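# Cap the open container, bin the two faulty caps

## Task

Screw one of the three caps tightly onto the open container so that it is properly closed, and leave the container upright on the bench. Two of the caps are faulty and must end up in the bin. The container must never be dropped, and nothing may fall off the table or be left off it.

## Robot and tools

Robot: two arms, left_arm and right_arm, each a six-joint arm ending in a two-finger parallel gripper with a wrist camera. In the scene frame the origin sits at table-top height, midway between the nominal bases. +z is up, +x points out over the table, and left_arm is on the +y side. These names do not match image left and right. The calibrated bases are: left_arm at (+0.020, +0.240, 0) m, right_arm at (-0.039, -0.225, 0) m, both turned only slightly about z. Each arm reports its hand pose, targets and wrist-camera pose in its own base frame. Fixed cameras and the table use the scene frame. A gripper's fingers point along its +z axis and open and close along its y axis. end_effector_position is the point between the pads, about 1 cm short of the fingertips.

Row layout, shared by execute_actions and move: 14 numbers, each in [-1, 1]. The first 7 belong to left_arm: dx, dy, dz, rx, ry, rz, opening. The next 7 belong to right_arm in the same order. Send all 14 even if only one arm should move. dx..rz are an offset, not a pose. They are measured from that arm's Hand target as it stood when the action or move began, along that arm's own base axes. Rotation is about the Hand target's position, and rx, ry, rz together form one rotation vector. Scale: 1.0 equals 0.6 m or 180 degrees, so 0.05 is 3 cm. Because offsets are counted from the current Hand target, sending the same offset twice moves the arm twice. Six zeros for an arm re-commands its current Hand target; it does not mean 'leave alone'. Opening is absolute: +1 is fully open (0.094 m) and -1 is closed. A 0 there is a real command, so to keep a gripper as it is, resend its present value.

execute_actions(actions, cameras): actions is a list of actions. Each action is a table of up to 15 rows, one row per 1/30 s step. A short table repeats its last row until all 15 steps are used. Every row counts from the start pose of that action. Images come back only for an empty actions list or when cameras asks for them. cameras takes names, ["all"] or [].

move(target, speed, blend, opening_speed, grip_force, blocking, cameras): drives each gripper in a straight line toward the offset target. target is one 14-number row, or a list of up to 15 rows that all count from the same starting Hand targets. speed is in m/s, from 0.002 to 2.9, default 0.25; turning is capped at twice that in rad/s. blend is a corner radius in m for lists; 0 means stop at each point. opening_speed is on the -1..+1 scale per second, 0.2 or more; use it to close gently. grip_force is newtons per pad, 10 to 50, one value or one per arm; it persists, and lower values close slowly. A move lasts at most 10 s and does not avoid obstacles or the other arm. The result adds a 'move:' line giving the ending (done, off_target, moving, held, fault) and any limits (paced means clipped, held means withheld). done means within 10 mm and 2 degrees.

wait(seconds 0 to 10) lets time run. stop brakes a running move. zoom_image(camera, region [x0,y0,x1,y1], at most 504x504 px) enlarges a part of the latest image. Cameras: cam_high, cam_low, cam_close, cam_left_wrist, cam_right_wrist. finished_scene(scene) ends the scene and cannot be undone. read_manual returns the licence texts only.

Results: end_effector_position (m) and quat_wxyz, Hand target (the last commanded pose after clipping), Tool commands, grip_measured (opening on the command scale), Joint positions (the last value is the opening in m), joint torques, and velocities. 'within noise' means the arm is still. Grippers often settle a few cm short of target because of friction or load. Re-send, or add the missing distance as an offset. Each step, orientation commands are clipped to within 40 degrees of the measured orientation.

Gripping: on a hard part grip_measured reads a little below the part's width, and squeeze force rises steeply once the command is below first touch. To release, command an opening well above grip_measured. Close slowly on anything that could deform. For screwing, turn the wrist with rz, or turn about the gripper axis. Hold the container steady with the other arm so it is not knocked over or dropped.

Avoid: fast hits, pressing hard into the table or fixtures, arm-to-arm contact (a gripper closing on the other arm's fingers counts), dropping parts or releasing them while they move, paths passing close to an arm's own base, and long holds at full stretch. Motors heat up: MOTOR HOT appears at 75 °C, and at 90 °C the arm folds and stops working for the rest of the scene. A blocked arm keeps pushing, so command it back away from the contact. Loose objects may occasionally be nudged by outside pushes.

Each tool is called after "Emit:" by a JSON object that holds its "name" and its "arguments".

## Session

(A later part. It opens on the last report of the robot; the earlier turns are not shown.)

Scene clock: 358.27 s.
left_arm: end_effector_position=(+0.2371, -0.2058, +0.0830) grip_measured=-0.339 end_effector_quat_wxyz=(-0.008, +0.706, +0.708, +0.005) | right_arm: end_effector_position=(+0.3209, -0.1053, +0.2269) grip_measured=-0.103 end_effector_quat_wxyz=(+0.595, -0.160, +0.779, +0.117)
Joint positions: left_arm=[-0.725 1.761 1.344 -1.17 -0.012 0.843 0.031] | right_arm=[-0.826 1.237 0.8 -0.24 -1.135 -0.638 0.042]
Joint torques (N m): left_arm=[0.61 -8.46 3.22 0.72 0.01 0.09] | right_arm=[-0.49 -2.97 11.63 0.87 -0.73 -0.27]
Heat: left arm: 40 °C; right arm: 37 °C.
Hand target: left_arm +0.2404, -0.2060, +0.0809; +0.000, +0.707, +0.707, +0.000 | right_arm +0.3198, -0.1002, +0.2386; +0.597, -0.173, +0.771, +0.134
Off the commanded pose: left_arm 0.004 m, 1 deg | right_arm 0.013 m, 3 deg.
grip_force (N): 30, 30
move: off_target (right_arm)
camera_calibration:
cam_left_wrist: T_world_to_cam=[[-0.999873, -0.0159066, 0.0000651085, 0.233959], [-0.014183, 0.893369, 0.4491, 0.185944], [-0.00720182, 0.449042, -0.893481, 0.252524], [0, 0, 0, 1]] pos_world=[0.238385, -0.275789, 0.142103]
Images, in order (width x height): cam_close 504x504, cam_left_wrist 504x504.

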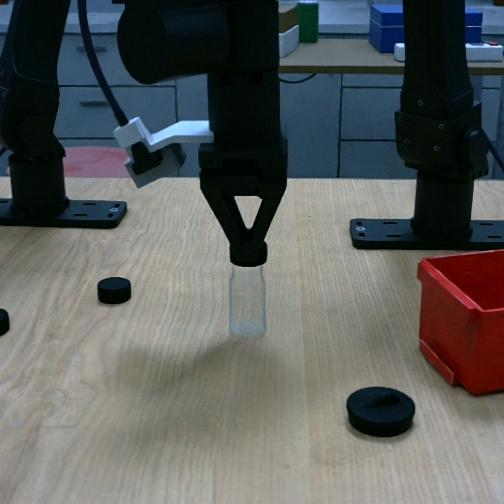

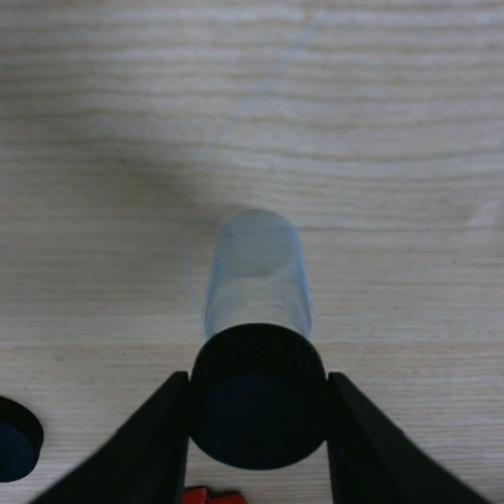

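Emit:
{"name": "move", "arguments": {"target": [0, 0, -0.0175, 0, 0, 0, -0.45, 0, 0, 0, 0, 0, 0, -0.1], "speed": 0.03, "cameras": ["cam_left_wrist", "cam_close"]}}

Scene clock: 359.50 s.
left_arm: end_effector_position=(+0.2389, -0.2075, +0.0776) grip_measured=-0.339 end_effector_quat_wxyz=(-0.001, +0.706, +0.708, +0.006) | right_arm: end_effector_position=(+0.3209, -0.1053, +0.2269) grip_measured=-0.103 end_effector_quat_wxyz=(+0.595, -0.160, +0.779, +0.117)
Joint positions: left_arm=[-0.725 1.761 1.323 -1.135 -0.012 0.843 0.031] | right_arm=[-0.826 1.237 0.8 -0.24 -1.135 -0.638 0.042]
Joint torques (N m): left_arm=[0.43 -7.83 2.45 0.75 0.03 0.08] | right_arm=[-0.69 -2.92 11.45 0.86 -0.73 -0.21]
Heat: left arm: 40 °C; right arm: 37 °C.
Hand target: left_arm +0.2404, -0.2060, +0.0704; +0.000, +0.707, +0.707, +0.000 | right_arm +0.3198, -0.1002, +0.2386; +0.597, -0.173, +0.771, +0.134
Off the commanded pose: left_arm 0.008 m, 1 deg | right_arm 0.013 m, 3 deg.
grip_force (N): 30, 30
move: off_target (right_arm)
camera_calibration:
cam_left_wrist: T_world_to_cam=[[-0.999822, -0.0159698, -0.0100745, 0.236546], [-0.0187755, 0.897439, 0.440739, 0.192339], [0.00200275, 0.440849, -0.897579, 0.24496], [0, 0, 0, 1]] pos_world=[0.239625, -0.276825, 0.137482]
Images, in order (width x height): cam_close 504x504, cam_left_wrist 504x504.

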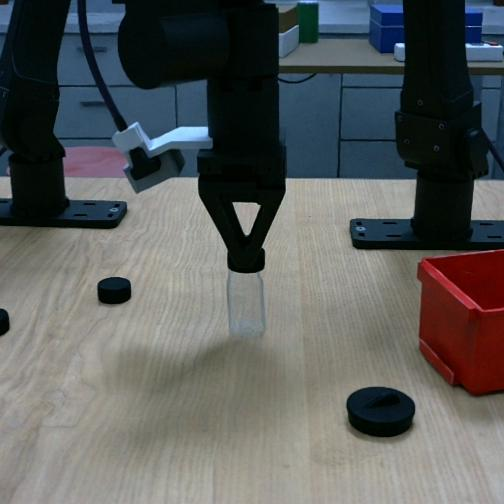

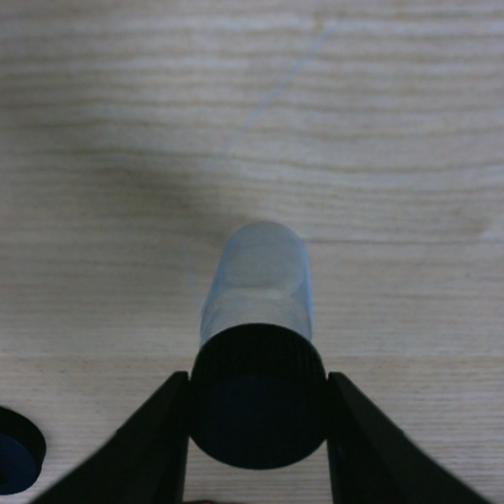

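Emit:
{"name": "zoom_image", "arguments": {"camera": "cam_close", "region": [205, 215, 295, 345]}}

Emit:
{"name": "zoom_image", "arguments": {"camera": "cam_left_wrist", "region": [170, 190, 350, 370]}}

Scaled by 3.877.

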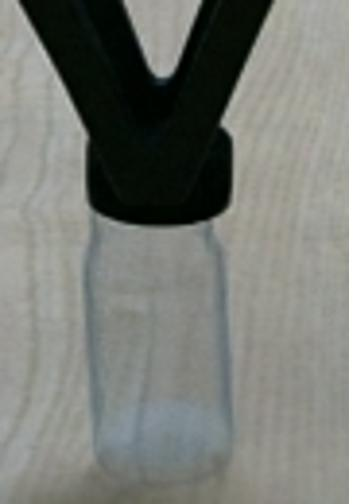

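Scaled by 2.800.

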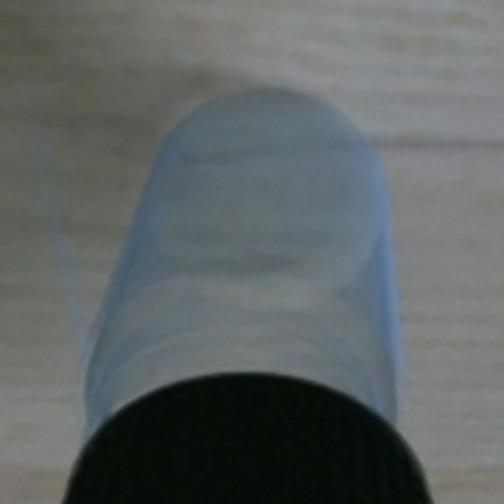

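Emit:
{"name": "move", "arguments": {"target": [-0.003, 0.0026, 0.025, 0, 0, 0, -0.45, 0, 0, 0, 0, 0, 0, -0.1], "speed": 0.03, "cameras": ["cam_left_wrist", "cam_close"]}}

Scene clock: 361.03 s.
left_arm: end_effector_position=(+0.2381, -0.2061, +0.0776) grip_measured=-0.339 end_effector_quat_wxyz=(-0.005, +0.705, +0.709, +0.005) | right_arm: end_effector_position=(+0.3209, -0.1053, +0.2269) grip_measured=-0.103 end_effector_quat_wxyz=(+0.595, -0.160, +0.779, +0.117)
Joint positions: left_arm=[-0.723 1.761 1.323 -1.141 -0.012 0.843 0.031] | right_arm=[-0.826 1.237 0.8 -0.24 -1.135 -0.638 0.042]
Joint torques (N m): left_arm=[0.69 -9.35 5.07 0.34 0.01 0.08] | right_arm=[-0.54 -2.93 11.51 0.86 -0.66 -0.23]
Heat: left arm: 40 °C; right arm: 37 °C.
Hand target: left_arm +0.2386, -0.2045, +0.0854; +0.000, +0.707, +0.707, +0.000 | right_arm +0.3198, -0.1002, +0.2386; +0.597, -0.173, +0.771, +0.134
Off the commanded pose: left_arm 0.008 m, 1 deg | right_arm 0.013 m, 3 deg.
grip_force (N): 30, 30
move: off_target (right_arm)
camera_calibration:
cam_left_wrist: T_world_to_cam=[[-0.999831, -0.017529, -0.00557458, 0.234995], [-0.0181799, 0.895606, 0.444476, 0.190296], [-0.00279858, 0.444503, -0.895773, 0.246115], [0, 0, 0, 1]] pos_world=[0.239104, -0.275709, 0.137191]
Images, in order (width x height): cam_close 504x504, cam_left_wrist 504x504.

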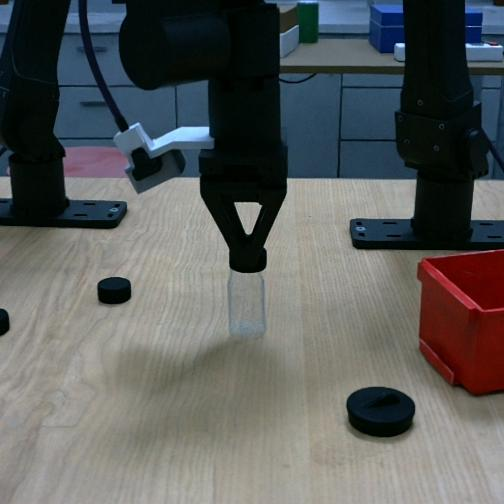

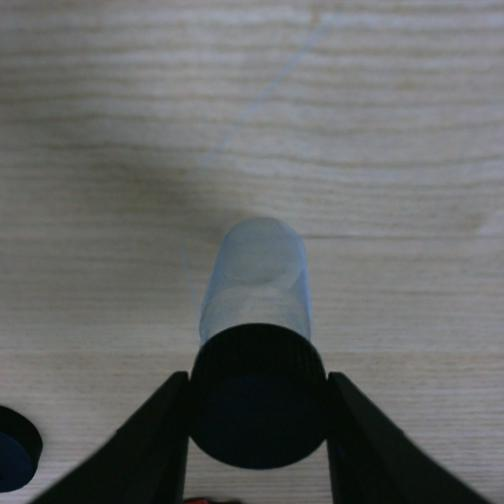

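Emit:
{"name": "zoom_image", "arguments": {"camera": "cam_close", "region": [205, 215, 295, 345]}}

Emit:
{"name": "zoom_image", "arguments": {"camera": "cam_left_wrist", "region": [170, 190, 350, 370]}}

Scaled by 3.877.

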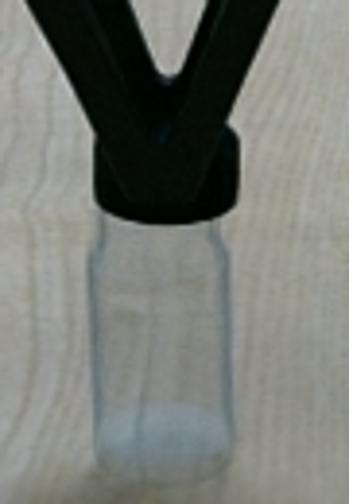

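Scaled by 2.800.

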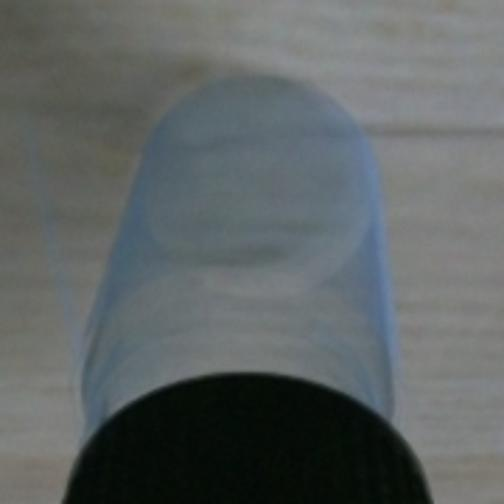

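Emit:
{"name": "move", "arguments": {"target": [0, 0, 0.007, 0, 0, 0, -0.45, 0, 0, 0, 0, 0, 0, -0.1], "speed": 0.03, "cameras": ["cam_left_wrist", "cam_close"]}}

Scene clock: 362.57 s.
left_arm: end_effector_position=(+0.2355, -0.2044, +0.0777) grip_measured=-0.339 end_effector_quat_wxyz=(-0.011, +0.706, +0.708, +0.005) | right_arm: end_effector_position=(+0.3209, -0.1053, +0.2269) grip_measured=-0.103 end_effector_quat_wxyz=(+0.595, -0.160, +0.779, +0.117)
Joint positions: left_arm=[-0.725 1.761 1.323 -1.153 -0.012 0.843 0.031] | right_arm=[-0.826 1.237 0.8 -0.24 -1.135 -0.638 0.042]
Joint torques (N m): left_arm=[0.61 -9.61 6.02 0.29 0.02 0.09] | right_arm=[-0.53 -3.03 11.49 0.89 -0.69 -0.18]
Heat: left arm: 40 °C; right arm: 37 °C.
Hand target: left_arm +0.2386, -0.2045, +0.0896; +0.000, +0.707, +0.707, +0.000 | right_arm +0.3198, -0.1002, +0.2386; +0.597, -0.173, +0.771, +0.134
Off the commanded pose: left_arm 0.012 m, 1 deg | right_arm 0.013 m, 3 deg.
grip_force (N): 30, 30
move: off_target (left_arm, right_arm)
camera_calibration:
cam_left_wrist: T_world_to_cam=[[-0.999866, -0.0159722, 0.00345817, 0.232082], [-0.0126853, 0.891958, 0.45194, 0.186178], [-0.010303, 0.451836, -0.892042, 0.248367], [0, 0, 0, 1]] pos_world=[0.236971, -0.274577, 0.13661]
Images, in order (width x height): cam_close 504x504, cam_left_wrist 504x504.

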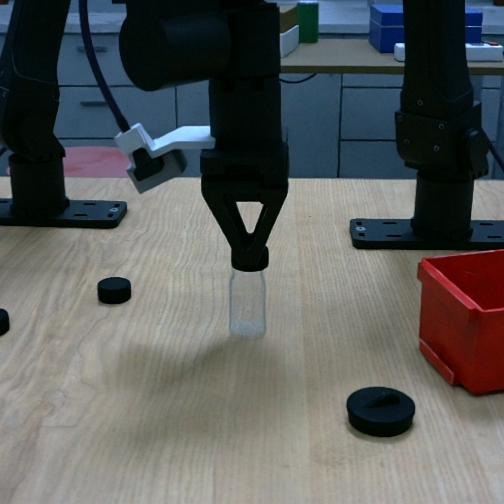

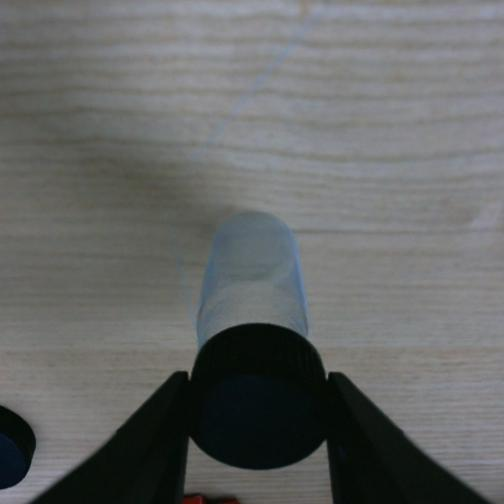

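Emit:
{"name": "zoom_image", "arguments": {"camera": "cam_close", "region": [205, 215, 295, 345]}}

Emit:
{"name": "zoom_image", "arguments": {"camera": "cam_left_wrist", "region": [170, 190, 350, 370]}}

Scaled by 3.877.

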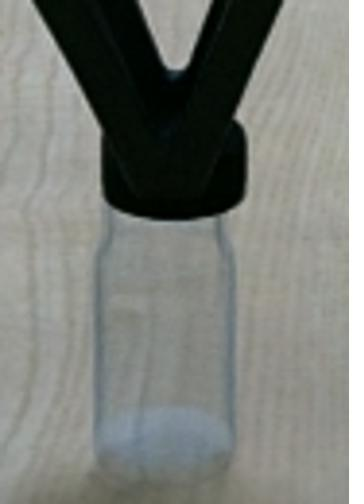

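Scaled by 2.800.

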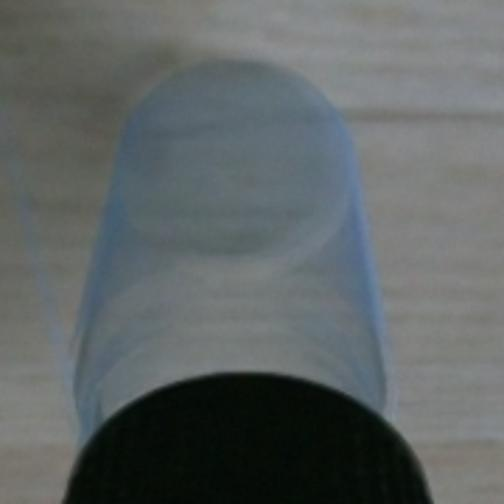

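Emit:
{"name": "move", "arguments": {"target": [[-0.0058, -0.0125, 0.0423, 0, 0, 0, -0.45, 0, 0, 0, 0, 0, 0, -0.1], [0.003, -0.0025, -0.0085, 0, 0, 0, -0.45, 0, 0, 0, 0, 0, 0, -0.1]], "speed": 0.05, "cameras": ["cam_left_wrist", "cam_close"]}}

Scene clock: 365.50 s.
left_arm: end_effector_position=(+0.2369, -0.2056, +0.0857) grip_measured=-0.339 end_effector_quat_wxyz=(-0.010, +0.706, +0.708, +0.005) | right_arm: end_effector_position=(+0.3209, -0.1053, +0.2269) grip_measured=-0.103 end_effector_quat_wxyz=(+0.595, -0.160, +0.779, +0.117)
Joint positions: left_arm=[-0.725 1.761 1.355 -1.184 -0.012 0.843 0.031] | right_arm=[-0.826 1.237 0.8 -0.24 -1.135 -0.638 0.042]
Joint torques (N m): left_arm=[0.75 -8.59 3.3 0.71 0.03 0.09] | right_arm=[-0.73 -2.81 11.47 0.88 -0.66 -0.2]
Heat: left arm: 40 °C; right arm: 37 °C.
Hand target: left_arm +0.2404, -0.2060, +0.0845; +0.000, +0.707, +0.707, +0.000 | right_arm +0.3198, -0.1002, +0.2386; +0.597, -0.173, +0.771, +0.134
Off the commanded pose: left_arm 0.004 m, 1 deg | right_arm 0.013 m, 3 deg.
grip_force (N): 30, 30
move: off_target (right_arm)
camera_calibration:
cam_left_wrist: T_world_to_cam=[[-0.99987, -0.0159628, 0.00235677, 0.233503], [-0.0131843, 0.892422, 0.451008, 0.183901], [-0.00930258, 0.450919, -0.892517, 0.25568], [0, 0, 0, 1]] pos_world=[0.238276, -0.275681, 0.144707]
Images, in order (width x height): cam_close 504x504, cam_left_wrist 504x504.

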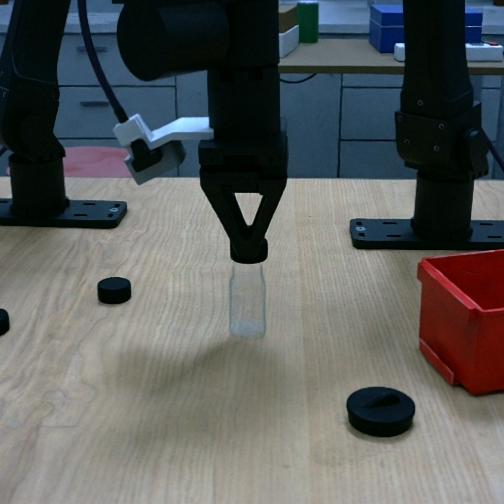

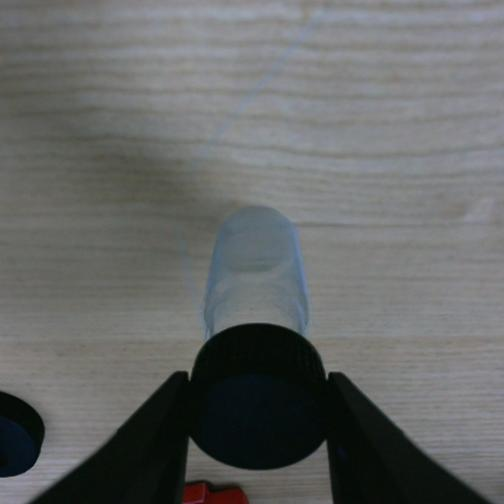

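Emit:
{"name": "zoom_image", "arguments": {"camera": "cam_close", "region": [205, 215, 295, 345]}}

Emit:
{"name": "zoom_image", "arguments": {"camera": "cam_left_wrist", "region": [170, 190, 350, 370]}}

Scaled by 3.877.

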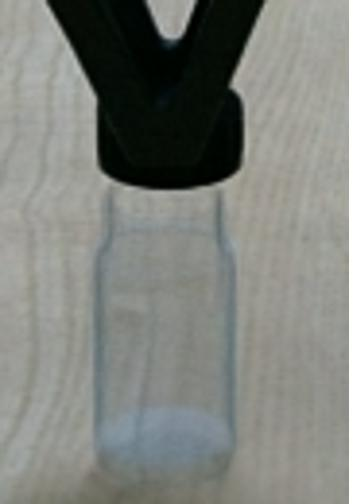

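Scaled by 2.800.

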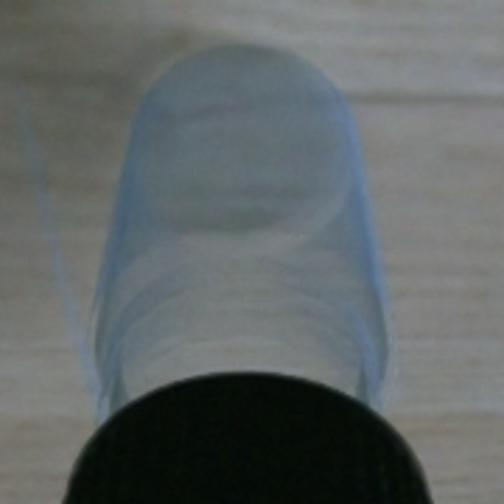

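Emit:
{"name": "move", "arguments": {"target": [0, 0, -0.0117, 0, 0, 0, -0.45, 0, 0, 0, 0, 0, 0, -0.1], "speed": 0.03, "cameras": ["cam_left_wrist", "cam_close"]}}

Emit:
{"name": "zoom_image", "arguments": {"camera": "cam_close", "region": [205, 215, 295, 345]}}

Emit:
{"name": "zoom_image", "arguments": {"camera": "cam_left_wrist", "region": [170, 190, 350, 370]}}

Scene clock: 366.87 s.
left_arm: end_effector_position=(+0.2367, -0.2055, +0.0799) grip_measured=-0.339 end_effector_quat_wxyz=(-0.008, +0.706, +0.708, +0.005) | right_arm: end_effector_position=(+0.3209, -0.1053, +0.2269) grip_measured=-0.103 end_effector_quat_wxyz=(+0.595, -0.160, +0.779, +0.117)
Joint positions: left_arm=[-0.725 1.761 1.332 -1.158 -0.012 0.843 0.031] | right_arm=[-0.826 1.237 0.8 -0.24 -1.135 -0.638 0.042]
Joint torques (N m): left_arm=[0.61 -8.21 3.26 0.71 0.02 0.09] | right_arm=[-0.61 -2.93 11.38 0.9 -0.69 -0.23]
Heat: left arm: 40 °C; right arm: 37 °C.
Hand target: left_arm +0.2404, -0.2060, +0.0775; +0.000, +0.707, +0.707, +0.000 | right_arm +0.3198, -0.1002, +0.2386; +0.597, -0.173, +0.771, +0.134
Off the commanded pose: left_arm 0.005 m, 1 deg | right_arm 0.013 m, 3 deg.
grip_force (N): 30, 30
move: off_target (right_arm)
camera_calibration:
cam_left_wrist: T_world_to_cam=[[-0.999873, -0.0159066, 0.0000651085, 0.233565], [-0.014183, 0.893369, 0.4491, 0.186929], [-0.00720182, 0.449042, -0.893481, 0.249661], [0, 0, 0, 1]] pos_world=[0.237985, -0.275389, 0.139103]
Images, in order (width x height): cam_close 504x504, cam_left_wrist 504x504.

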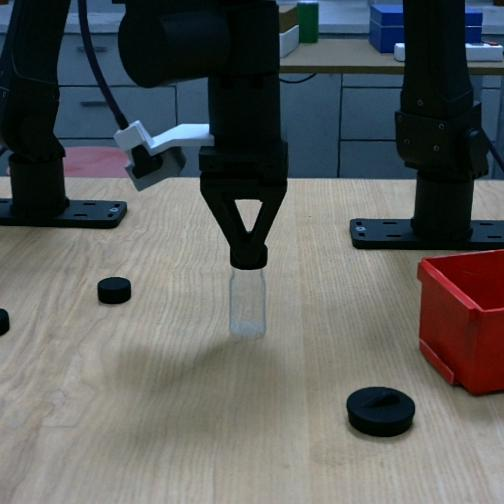

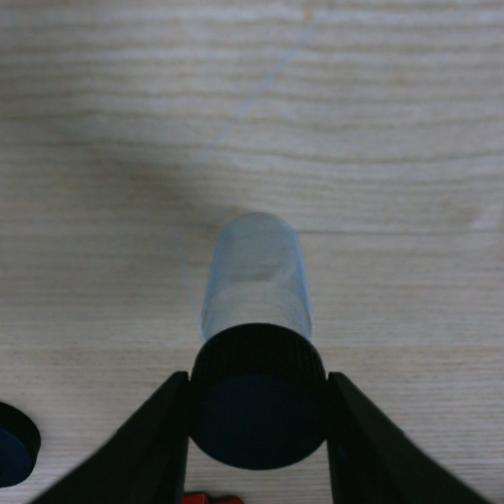

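Scaled by 3.877.

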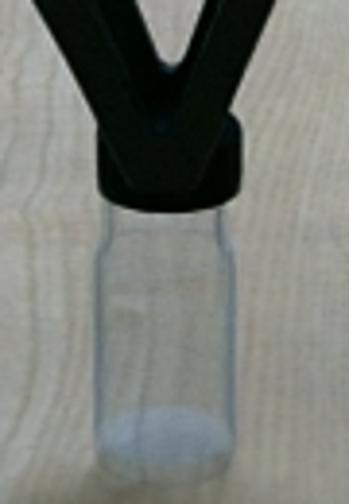

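Scaled by 2.800.

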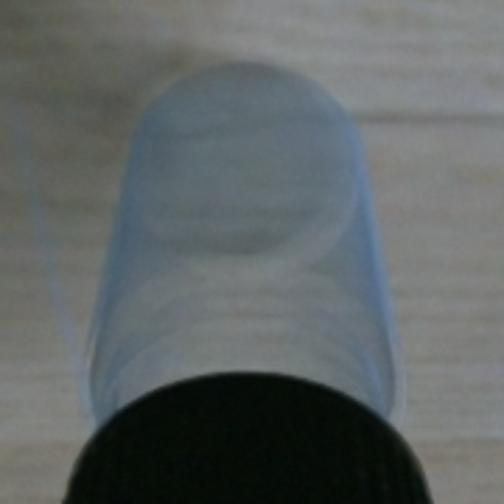

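Emit:
{"name": "move", "arguments": {"target": [-0.0003, -0.0002, -0.0045, 0, 0, 0, -0.45, 0, 0, 0, 0, 0, 0, -0.1], "speed": 0.03, "cameras": ["cam_left_wrist", "cam_close"]}}

Emit:
{"name": "zoom_image", "arguments": {"camera": "cam_close", "region": [205, 215, 295, 345]}}

Emit:
{"name": "zoom_image", "arguments": {"camera": "cam_left_wrist", "region": [170, 190, 350, 370]}}

Scene clock: 368.07 s.
left_arm: end_effector_position=(+0.2370, -0.2057, +0.0780) grip_measured=-0.339 end_effector_quat_wxyz=(-0.007, +0.706, +0.708, +0.005) | right_arm: end_effector_position=(+0.3209, -0.1053, +0.2269) grip_measured=-0.103 end_effector_quat_wxyz=(+0.595, -0.160, +0.779, +0.117)
Joint positions: left_arm=[-0.725 1.761 1.324 -1.147 -0.012 0.843 0.031] | right_arm=[-0.826 1.237 0.8 -0.24 -1.135 -0.638 0.042]
Joint torques (N m): left_arm=[0.59 -8.05 3.23 0.73 0.02 0.08] | right_arm=[-0.66 -2.82 11.73 0.87 -0.68 -0.23]
Heat: left arm: 40 °C; right arm: 37 °C.
Hand target: left_arm +0.2402, -0.2061, +0.0748; +0.000, +0.707, +0.707, +0.000 | right_arm +0.3198, -0.1002, +0.2386; +0.597, -0.173, +0.771, +0.134
Off the commanded pose: left_arm 0.005 m, 1 deg | right_arm 0.013 m, 3 deg.
grip_force (N): 30, 30
move: off_target (right_arm)
camera_calibration:
cam_left_wrist: T_world_to_cam=[[-0.99987, -0.0159938, -0.00218346, 0.233954], [-0.0152813, 0.89427, 0.447266, 0.188688], [-0.00520087, 0.447241, -0.894398, 0.247296], [0, 0, 0, 1]] pos_world=[0.238094, -0.275597, 0.137298]
Images, in order (width x height): cam_close 504x504, cam_left_wrist 504x504.

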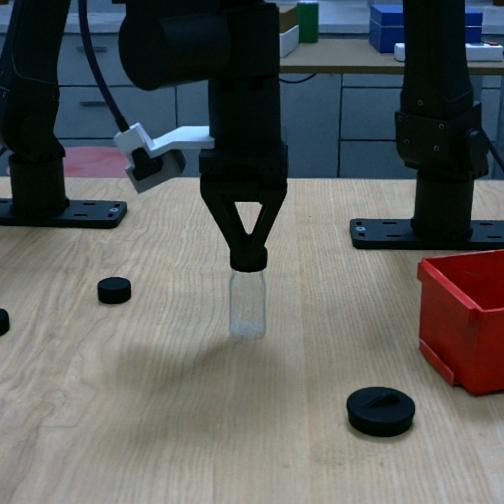

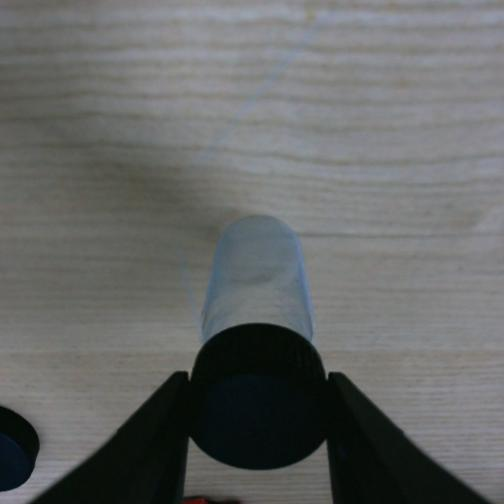

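Scaled by 3.877.

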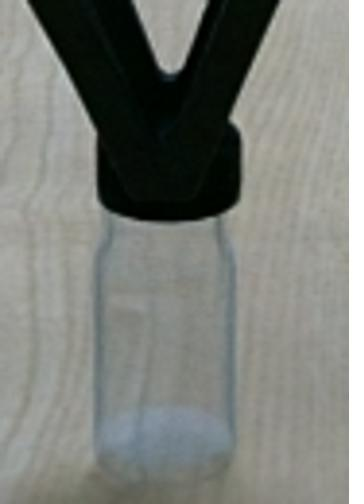

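Scaled by 2.800.

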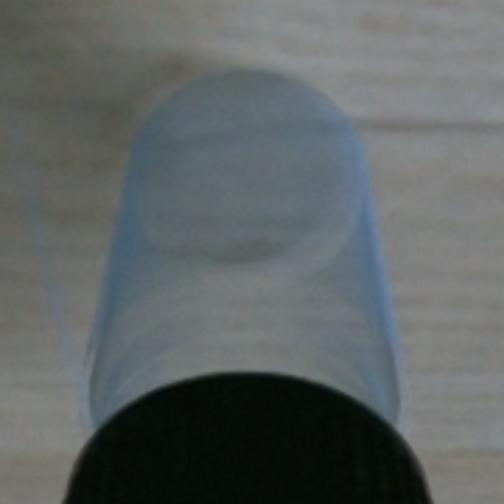

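Emit:
{"name": "move", "arguments": {"target": [-0.0005, -0.0005, -0.005, 0, 0, 0, -0.45, 0, 0, 0, 0, 0, 0, -0.1], "speed": 0.03, "cameras": ["cam_left_wrist", "cam_close"]}}

Emit:
{"name": "zoom_image", "arguments": {"camera": "cam_close", "region": [205, 215, 295, 345]}}

Emit:
{"name": "zoom_image", "arguments": {"camera": "cam_left_wrist", "region": [170, 190, 350, 370]}}

Scene clock: 369.30 s.
left_arm: end_effector_position=(+0.2368, -0.2056, +0.0754) grip_measured=-0.339 end_effector_quat_wxyz=(-0.006, +0.706, +0.708, +0.005) | right_arm: end_effector_position=(+0.3209, -0.1053, +0.2269) grip_measured=-0.103 end_effector_quat_wxyz=(+0.595, -0.160, +0.779, +0.117)
Joint positions: left_arm=[-0.725 1.761 1.313 -1.135 -0.012 0.843 0.031] | right_arm=[-0.826 1.237 0.8 -0.24 -1.135 -0.638 0.042]
Joint torques (N m): left_arm=[0.46 -7.92 3.23 0.73 0.02 0.07] | right_arm=[-0.68 -3.07 11.44 0.89 -0.71 -0.22]
Heat: left arm: 40 °C; right arm: 37 °C.
Hand target: left_arm +0.2399, -0.2064, +0.0718; +0.000, +0.707, +0.707, +0.000 | right_arm +0.3198, -0.1002, +0.2386; +0.597, -0.173, +0.771, +0.134
Off the commanded pose: left_arm 0.005 m, 1 deg | right_arm 0.013 m, 3 deg.
grip_force (N): 30, 30
move: off_target (right_arm)
camera_calibration:
cam_left_wrist: T_world_to_cam=[[-0.999867, -0.0159958, -0.00328453, 0.233904], [-0.01578, 0.894731, 0.446327, 0.190001], [-0.0042006, 0.446319, -0.894864, 0.24454], [0, 0, 0, 1]] pos_world=[0.237898, -0.275401, 0.134796]
Images, in order (width x height): cam_close 504x504, cam_left_wrist 504x504.

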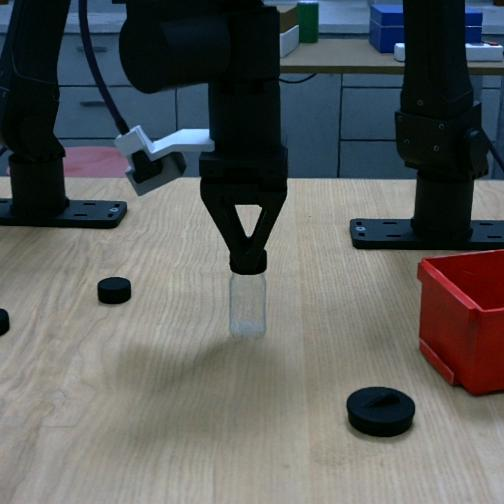

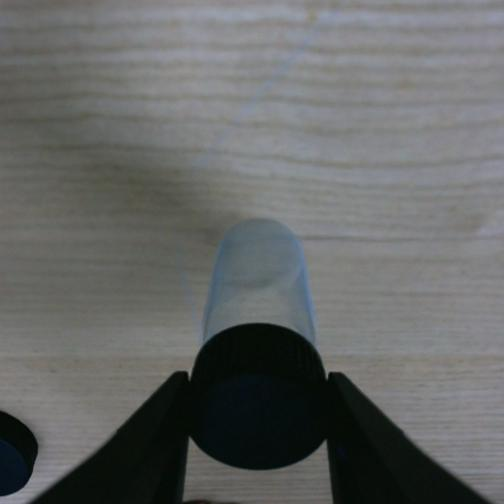

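Scaled by 3.877.

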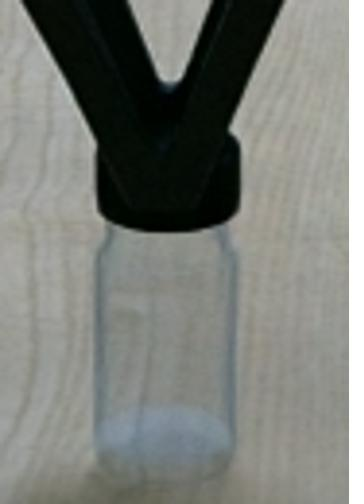

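Scaled by 2.800.

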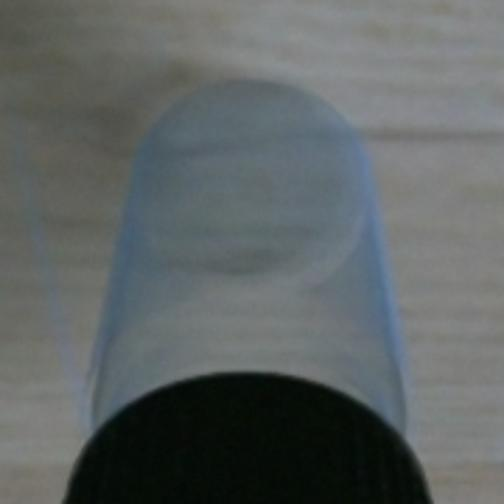

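Emit:
{"name": "move", "arguments": {"target": [0, 0, -0.01, 0, 0, 0, -0.45, 0, 0, 0, 0, 0, 0, -0.1], "speed": 0.03, "cameras": ["cam_left_wrist", "cam_close"]}}

Emit:
{"name": "zoom_image", "arguments": {"camera": "cam_close", "region": [205, 215, 295, 345]}}

Emit:
{"name": "zoom_image", "arguments": {"camera": "cam_left_wrist", "region": [170, 190, 350, 370]}}

Scene clock: 370.40 s.
left_arm: end_effector_position=(+0.2370, -0.2058, +0.0712) grip_measured=-0.339 end_effector_quat_wxyz=(-0.004, +0.706, +0.708, +0.006) | right_arm: end_effector_position=(+0.3209, -0.1053, +0.2269) grip_measured=-0.103 end_effector_quat_wxyz=(+0.595, -0.160, +0.779, +0.117)
Joint positions: left_arm=[-0.725 1.761 1.296 -1.113 -0.012 0.843 0.031] | right_arm=[-0.826 1.237 0.8 -0.24 -1.135 -0.638 0.042]
Joint torques (N m): left_arm=[0.46 -7.5 3.17 0.73 0.01 0.07] | right_arm=[-0.79 -3.1 11.63 0.87 -0.68 -0.24]
Heat: left arm: 40 °C; right arm: 37 °C.
Hand target: left_arm +0.2399, -0.2064, +0.0658; +0.000, +0.707, +0.707, +0.000 | right_arm +0.3198, -0.1002, +0.2386; +0.597, -0.173, +0.771, +0.134
Off the commanded pose: left_arm 0.006 m, 1 deg | right_arm 0.013 m, 3 deg.
grip_force (N): 30, 30
move: off_target (right_arm)
camera_calibration:
cam_left_wrist: T_world_to_cam=[[-0.99985, -0.0159726, -0.00668026, 0.23435], [-0.0172784, 0.896068, 0.44358, 0.192884], [-0.00109917, 0.443629, -0.89621, 0.239657], [0, 0, 0, 1]] pos_world=[0.237911, -0.275413, 0.130789]
Images, in order (width x height): cam_close 504x504, cam_left_wrist 504x504.

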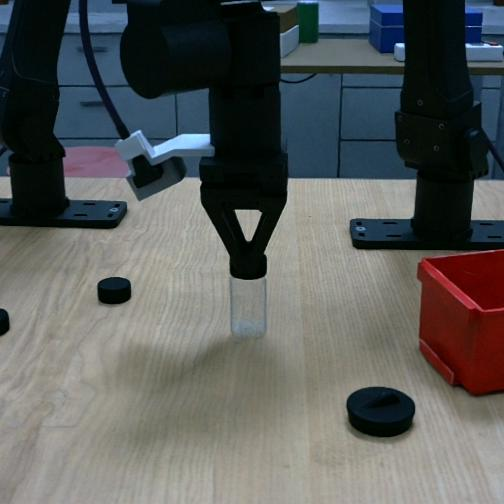

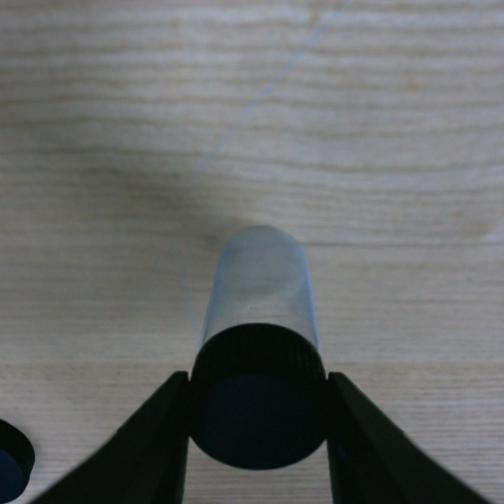

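Scaled by 3.877.

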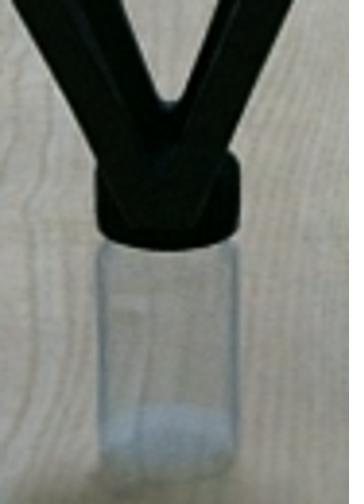

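Scaled by 2.800.

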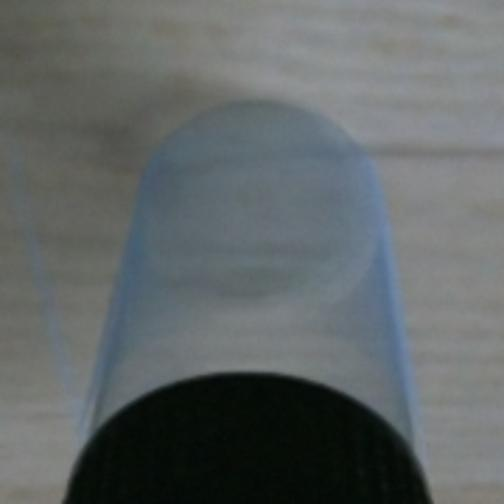

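Emit:
{"name": "move", "arguments": {"target": [0, 0, -0.015, 0, 0, 0, -0.45, 0, 0, 0, 0, 0, 0, -0.1], "speed": 0.03}}

Scene clock: 372.00 s.
left_arm: end_effector_position=(+0.2397, -0.2076, +0.0701) grip_measured=-0.339 end_effector_quat_wxyz=(+0.003, +0.705, +0.709, +0.006) | right_arm: end_effector_position=(+0.3209, -0.1053, +0.2269) grip_measured=-0.103 end_effector_quat_wxyz=(+0.595, -0.160, +0.779, +0.117)
Joint positions: left_arm=[-0.723 1.761 1.292 -1.095 -0.012 0.843 0.031] | right_arm=[-0.826 1.237 0.8 -0.24 -1.135 -0.638 0.042]
Joint torques (N m): left_arm=[0.46 -6.9 1.66 0.91 0.01 0.07] | right_arm=[-0.73 -2.99 11.44 0.89 -0.69 -0.2]
Heat: left arm: 40 °C; right arm: 37 °C.
Hand target: left_arm +0.2399, -0.2064, +0.0568; +0.000, +0.707, +0.707, +0.000 | right_arm +0.3198, -0.1002, +0.2386; +0.597, -0.173, +0.771, +0.134
Off the commanded pose: left_arm 0.013 m, 1 deg | right_arm 0.013 m, 3 deg.
grip_force (N): 30, 30
move: off_target (left_arm, right_arm)

Emit:
{"name": "execute_actions", "arguments": {"actions": [], "cameras": ["cam_left_wrist", "cam_close"]}}

Emit:
{"name": "zoom_image", "arguments": {"camera": "cam_close", "region": [205, 215, 295, 345]}}

Emit:
{"name": "zoom_image", "arguments": {"camera": "cam_left_wrist", "region": [170, 190, 350, 370]}}

Scene clock: 372.10 s.
left_arm: end_effector_position=(+0.2397, -0.2076, +0.0701) grip_measured=-0.339 end_effector_quat_wxyz=(+0.003, +0.705, +0.709, +0.006) | right_arm: end_effector_position=(+0.3209, -0.1053, +0.2269) grip_measured=-0.103 end_effector_quat_wxyz=(+0.595, -0.160, +0.779, +0.117)
Joint positions: left_arm=[-0.723 1.761 1.292 -1.095 -0.012 0.843 0.031] | right_arm=[-0.826 1.237 0.8 -0.24 -1.135 -0.638 0.042]
Joint velocities: within noise
Joint torques (N m): left_arm=[0.46 -6.93 1.68 0.92 0.02 0.07] | right_arm=[-0.68 -3.04 11.48 0.89 -0.66 -0.22]
Heat: left arm: 40 °C; right arm: 37 °C.
Hand target: left_arm +0.2399, -0.2064, +0.0568; +0.000, +0.707, +0.707, +0.000 | right_arm +0.3198, -0.1002, +0.2386; +0.597, -0.173, +0.771, +0.134
Tool commands: left_gripper/opening=-0.45 right_gripper/opening=-0.1
Off the commanded pose: left_arm 0.013 m, 1 deg | right_arm 0.013 m, 3 deg.
grip_force (N): 30, 30
camera_calibration:
cam_left_wrist: T_world_to_cam=[[-0.999701, -0.0176808, -0.0168888, 0.237288], [-0.0232699, 0.900055, 0.435155, 0.197808], [0.00750692, 0.435418, -0.900197, 0.23588], [0, 0, 0, 1]] pos_world=[0.240049, -0.276549, 0.130269]
Images, in order (width x height): cam_close 504x504, cam_left_wrist 504x504.

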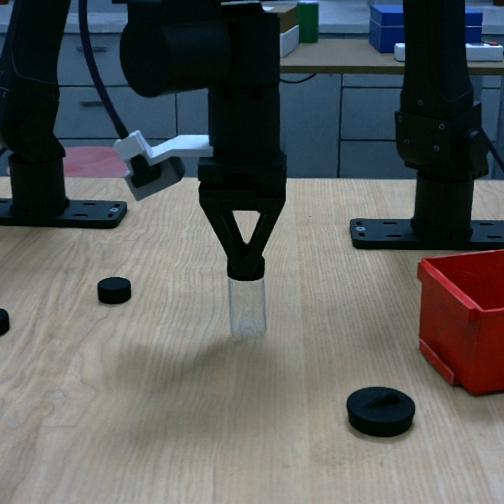

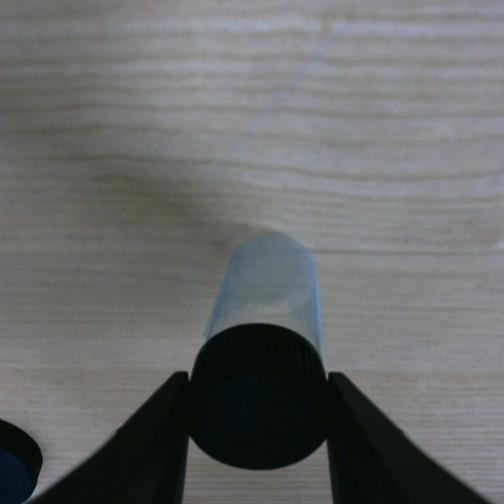

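Scaled by 3.877.

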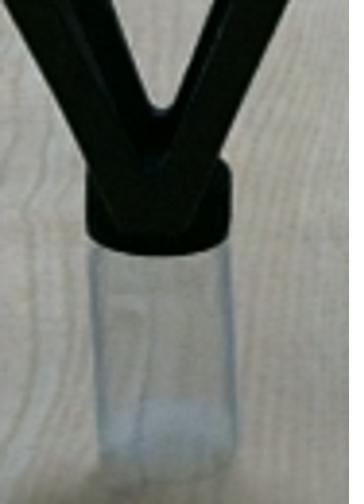

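Scaled by 2.800.

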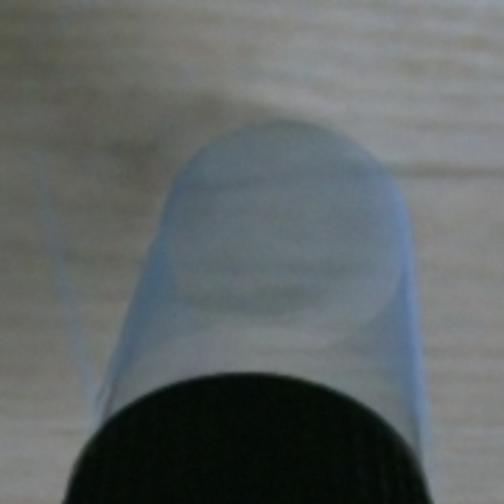

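Emit:
{"name": "move", "arguments": {"target": [-0.005, 0.0045, 0.002, 0, 0, 0, -0.45, 0, 0, 0, 0, 0, 0, -0.1], "speed": 0.03}}

Scene clock: 373.20 s.
left_arm: end_effector_position=(+0.2390, -0.2069, +0.0703) grip_measured=-0.339 end_effector_quat_wxyz=(+0.008, +0.705, +0.709, +0.006) | right_arm: end_effector_position=(+0.3209, -0.1053, +0.2269) grip_measured=-0.103 end_effector_quat_wxyz=(+0.595, -0.160, +0.779, +0.117)
Joint positions: left_arm=[-0.723 1.749 1.278 -1.084 -0.012 0.843 0.031] | right_arm=[-0.826 1.237 0.8 -0.24 -1.135 -0.638 0.042]
Joint torques (N m): left_arm=[0.43 -7.16 1.74 0.82 0.02 0.08] | right_arm=[-0.57 -2.96 11.52 0.89 -0.67 -0.25]
Heat: left arm: 40 °C; right arm: 37 °C.
Hand target: left_arm +0.2369, -0.2037, +0.0580; +0.000, +0.707, +0.707, +0.000 | right_arm +0.3198, -0.1002, +0.2386; +0.597, -0.173, +0.771, +0.134
Off the commanded pose: left_arm 0.013 m, 1 deg | right_arm 0.013 m, 3 deg.
grip_force (N): 30, 30
move: off_target (left_arm, right_arm)

Emit:
{"name": "move", "arguments": {"target": [-0.004, 0.0035, 0, 0, 0, 0, -0.45, 0, 0, 0, 0, 0, 0, -0.1], "speed": 0.03, "cameras": ["cam_left_wrist", "cam_close"]}}

Emit:
{"name": "zoom_image", "arguments": {"camera": "cam_close", "region": [205, 215, 295, 345]}}

Emit:
{"name": "zoom_image", "arguments": {"camera": "cam_left_wrist", "region": [170, 190, 350, 370]}}

Scene clock: 379.10 s.
left_arm: end_effector_position=(+0.2382, -0.2062, +0.0701) grip_measured=-0.339 end_effector_quat_wxyz=(+0.012, +0.705, +0.709, +0.006) | right_arm: end_effector_position=(+0.3209, -0.1053, +0.2269) grip_measured=-0.103 end_effector_quat_wxyz=(+0.595, -0.160, +0.779, +0.117)
Joint positions: left_arm=[-0.723 1.738 1.264 -1.073 -0.012 0.843 0.031] | right_arm=[-0.826 1.237 0.8 -0.24 -1.135 -0.638 0.042]
Joint torques (N m): left_arm=[0.49 -7.09 1.72 0.75 0.01 0.07] | right_arm=[-0.76 -3.03 11.55 0.85 -0.7 -0.18]
Heat: left arm: 39 °C; right arm: 37 °C.
Hand target: left_arm +0.2345, -0.2016, +0.0580; +0.000, +0.707, +0.707, +0.000 | right_arm +0.3198, -0.1002, +0.2386; +0.597, -0.173, +0.771, +0.134
Off the commanded pose: left_arm 0.013 m, 2 deg | right_arm 0.013 m, 3 deg.
grip_force (N): 30, 30
move: off_target (left_arm, right_arm)
camera_calibration:
cam_left_wrist: T_world_to_cam=[[-0.99941, -0.0179011, -0.0293028, 0.236583], [-0.0286603, 0.904877, 0.424707, 0.199632], [0.0189128, 0.425296, -0.904857, 0.230864], [0, 0, 0, 1]] pos_world=[0.237799, -0.274593, 0.131046]
Images, in order (width x height): cam_close 504x504, cam_left_wrist 504x504.

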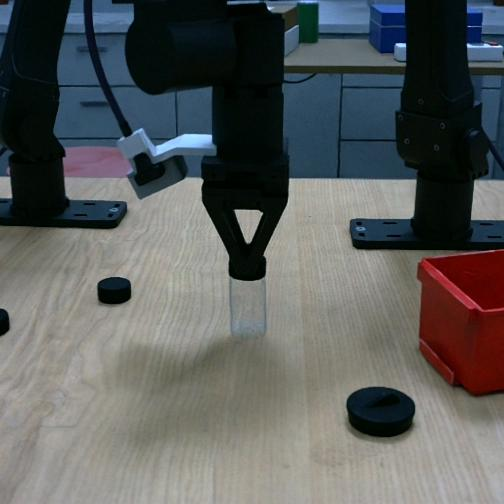

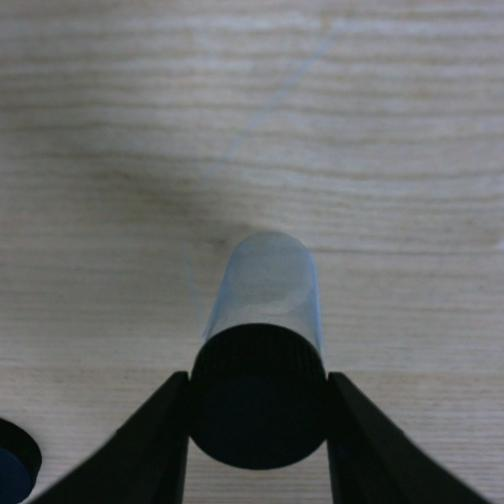

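Scaled by 3.877.

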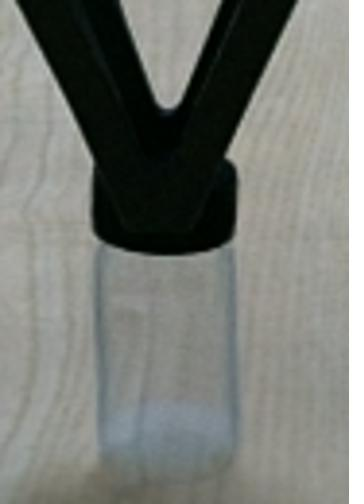

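Scaled by 2.800.

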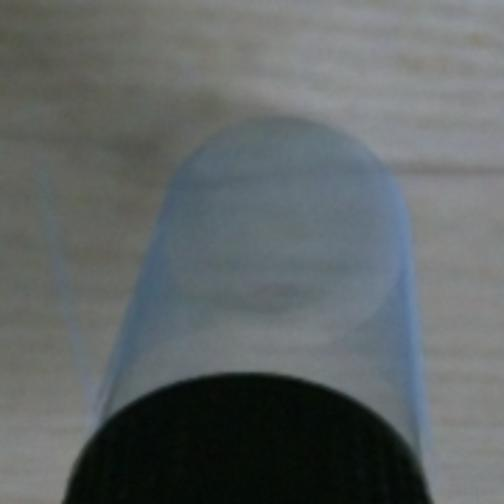

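Emit:
{"name": "move", "arguments": {"target": [0.002, -0.0025, 0, 0.006, 0.0075, 0, -0.45, 0, 0, 0, 0, 0, 0, -0.1], "speed": 0.03}}

Scene clock: 380.70 s.
left_arm: end_effector_position=(+0.2389, -0.2068, +0.0704) grip_measured=-0.339 end_effector_quat_wxyz=(+0.012, +0.705, +0.709, +0.007) | right_arm: end_effector_position=(+0.3209, -0.1053, +0.2269) grip_measured=-0.103 end_effector_quat_wxyz=(+0.595, -0.160, +0.779, +0.117)
Joint positions: left_arm=[-0.723 1.739 1.267 -1.073 -0.012 0.843 0.031] | right_arm=[-0.826 1.237 0.8 -0.24 -1.135 -0.638 0.042]
Joint torques (N m): left_arm=[0.46 -4.56 4.42 0.43 0.03 0.07] | right_arm=[-0.66 -2.91 11.43 0.88 -0.7 -0.26]
Heat: left arm: 39 °C; right arm: 37 °C.
Hand target: left_arm +0.2357, -0.2031, +0.0580; -0.015, +0.707, +0.707, -0.001 | right_arm +0.3198, -0.1002, +0.2386; +0.597, -0.173, +0.771, +0.134
Off the commanded pose: left_arm 0.013 m, 3 deg | right_arm 0.013 m, 3 deg.
grip_force (N): 30, 30
move: off_target (left_arm, right_arm)

Emit:
{"name": "move", "arguments": {"target": [0, 0, -0.008, 0.006, 0.0075, 0, -0.45, 0, 0, 0, 0, 0, 0, -0.1], "speed": 0.03}}

Scene clock: 381.83 s.
left_arm: end_effector_position=(+0.2395, -0.2073, +0.0700) grip_measured=-0.339 end_effector_quat_wxyz=(+0.002, +0.705, +0.709, +0.006) | right_arm: end_effector_position=(+0.3209, -0.1053, +0.2269) grip_measured=-0.103 end_effector_quat_wxyz=(+0.595, -0.160, +0.779, +0.117)
Joint positions: left_arm=[-0.723 1.762 1.293 -1.098 -0.012 0.843 0.031] | right_arm=[-0.826 1.237 0.8 -0.24 -1.135 -0.638 0.042]
Joint torques (N m): left_arm=[0.5 -4.08 3.84 0.45 0.05 0.07] | right_arm=[-0.54 -3.03 11.51 0.9 -0.72 -0.2]
Heat: left arm: 39 °C; right arm: 37 °C.
Hand target: left_arm +0.2357, -0.2031, +0.0532; -0.030, +0.707, +0.707, -0.003 | right_arm +0.3198, -0.1002, +0.2386; +0.597, -0.173, +0.771, +0.134
Off the commanded pose: left_arm 0.018 m, 4 deg | right_arm 0.013 m, 3 deg.
grip_force (N): 30, 30
move: off_target (left_arm, right_arm)


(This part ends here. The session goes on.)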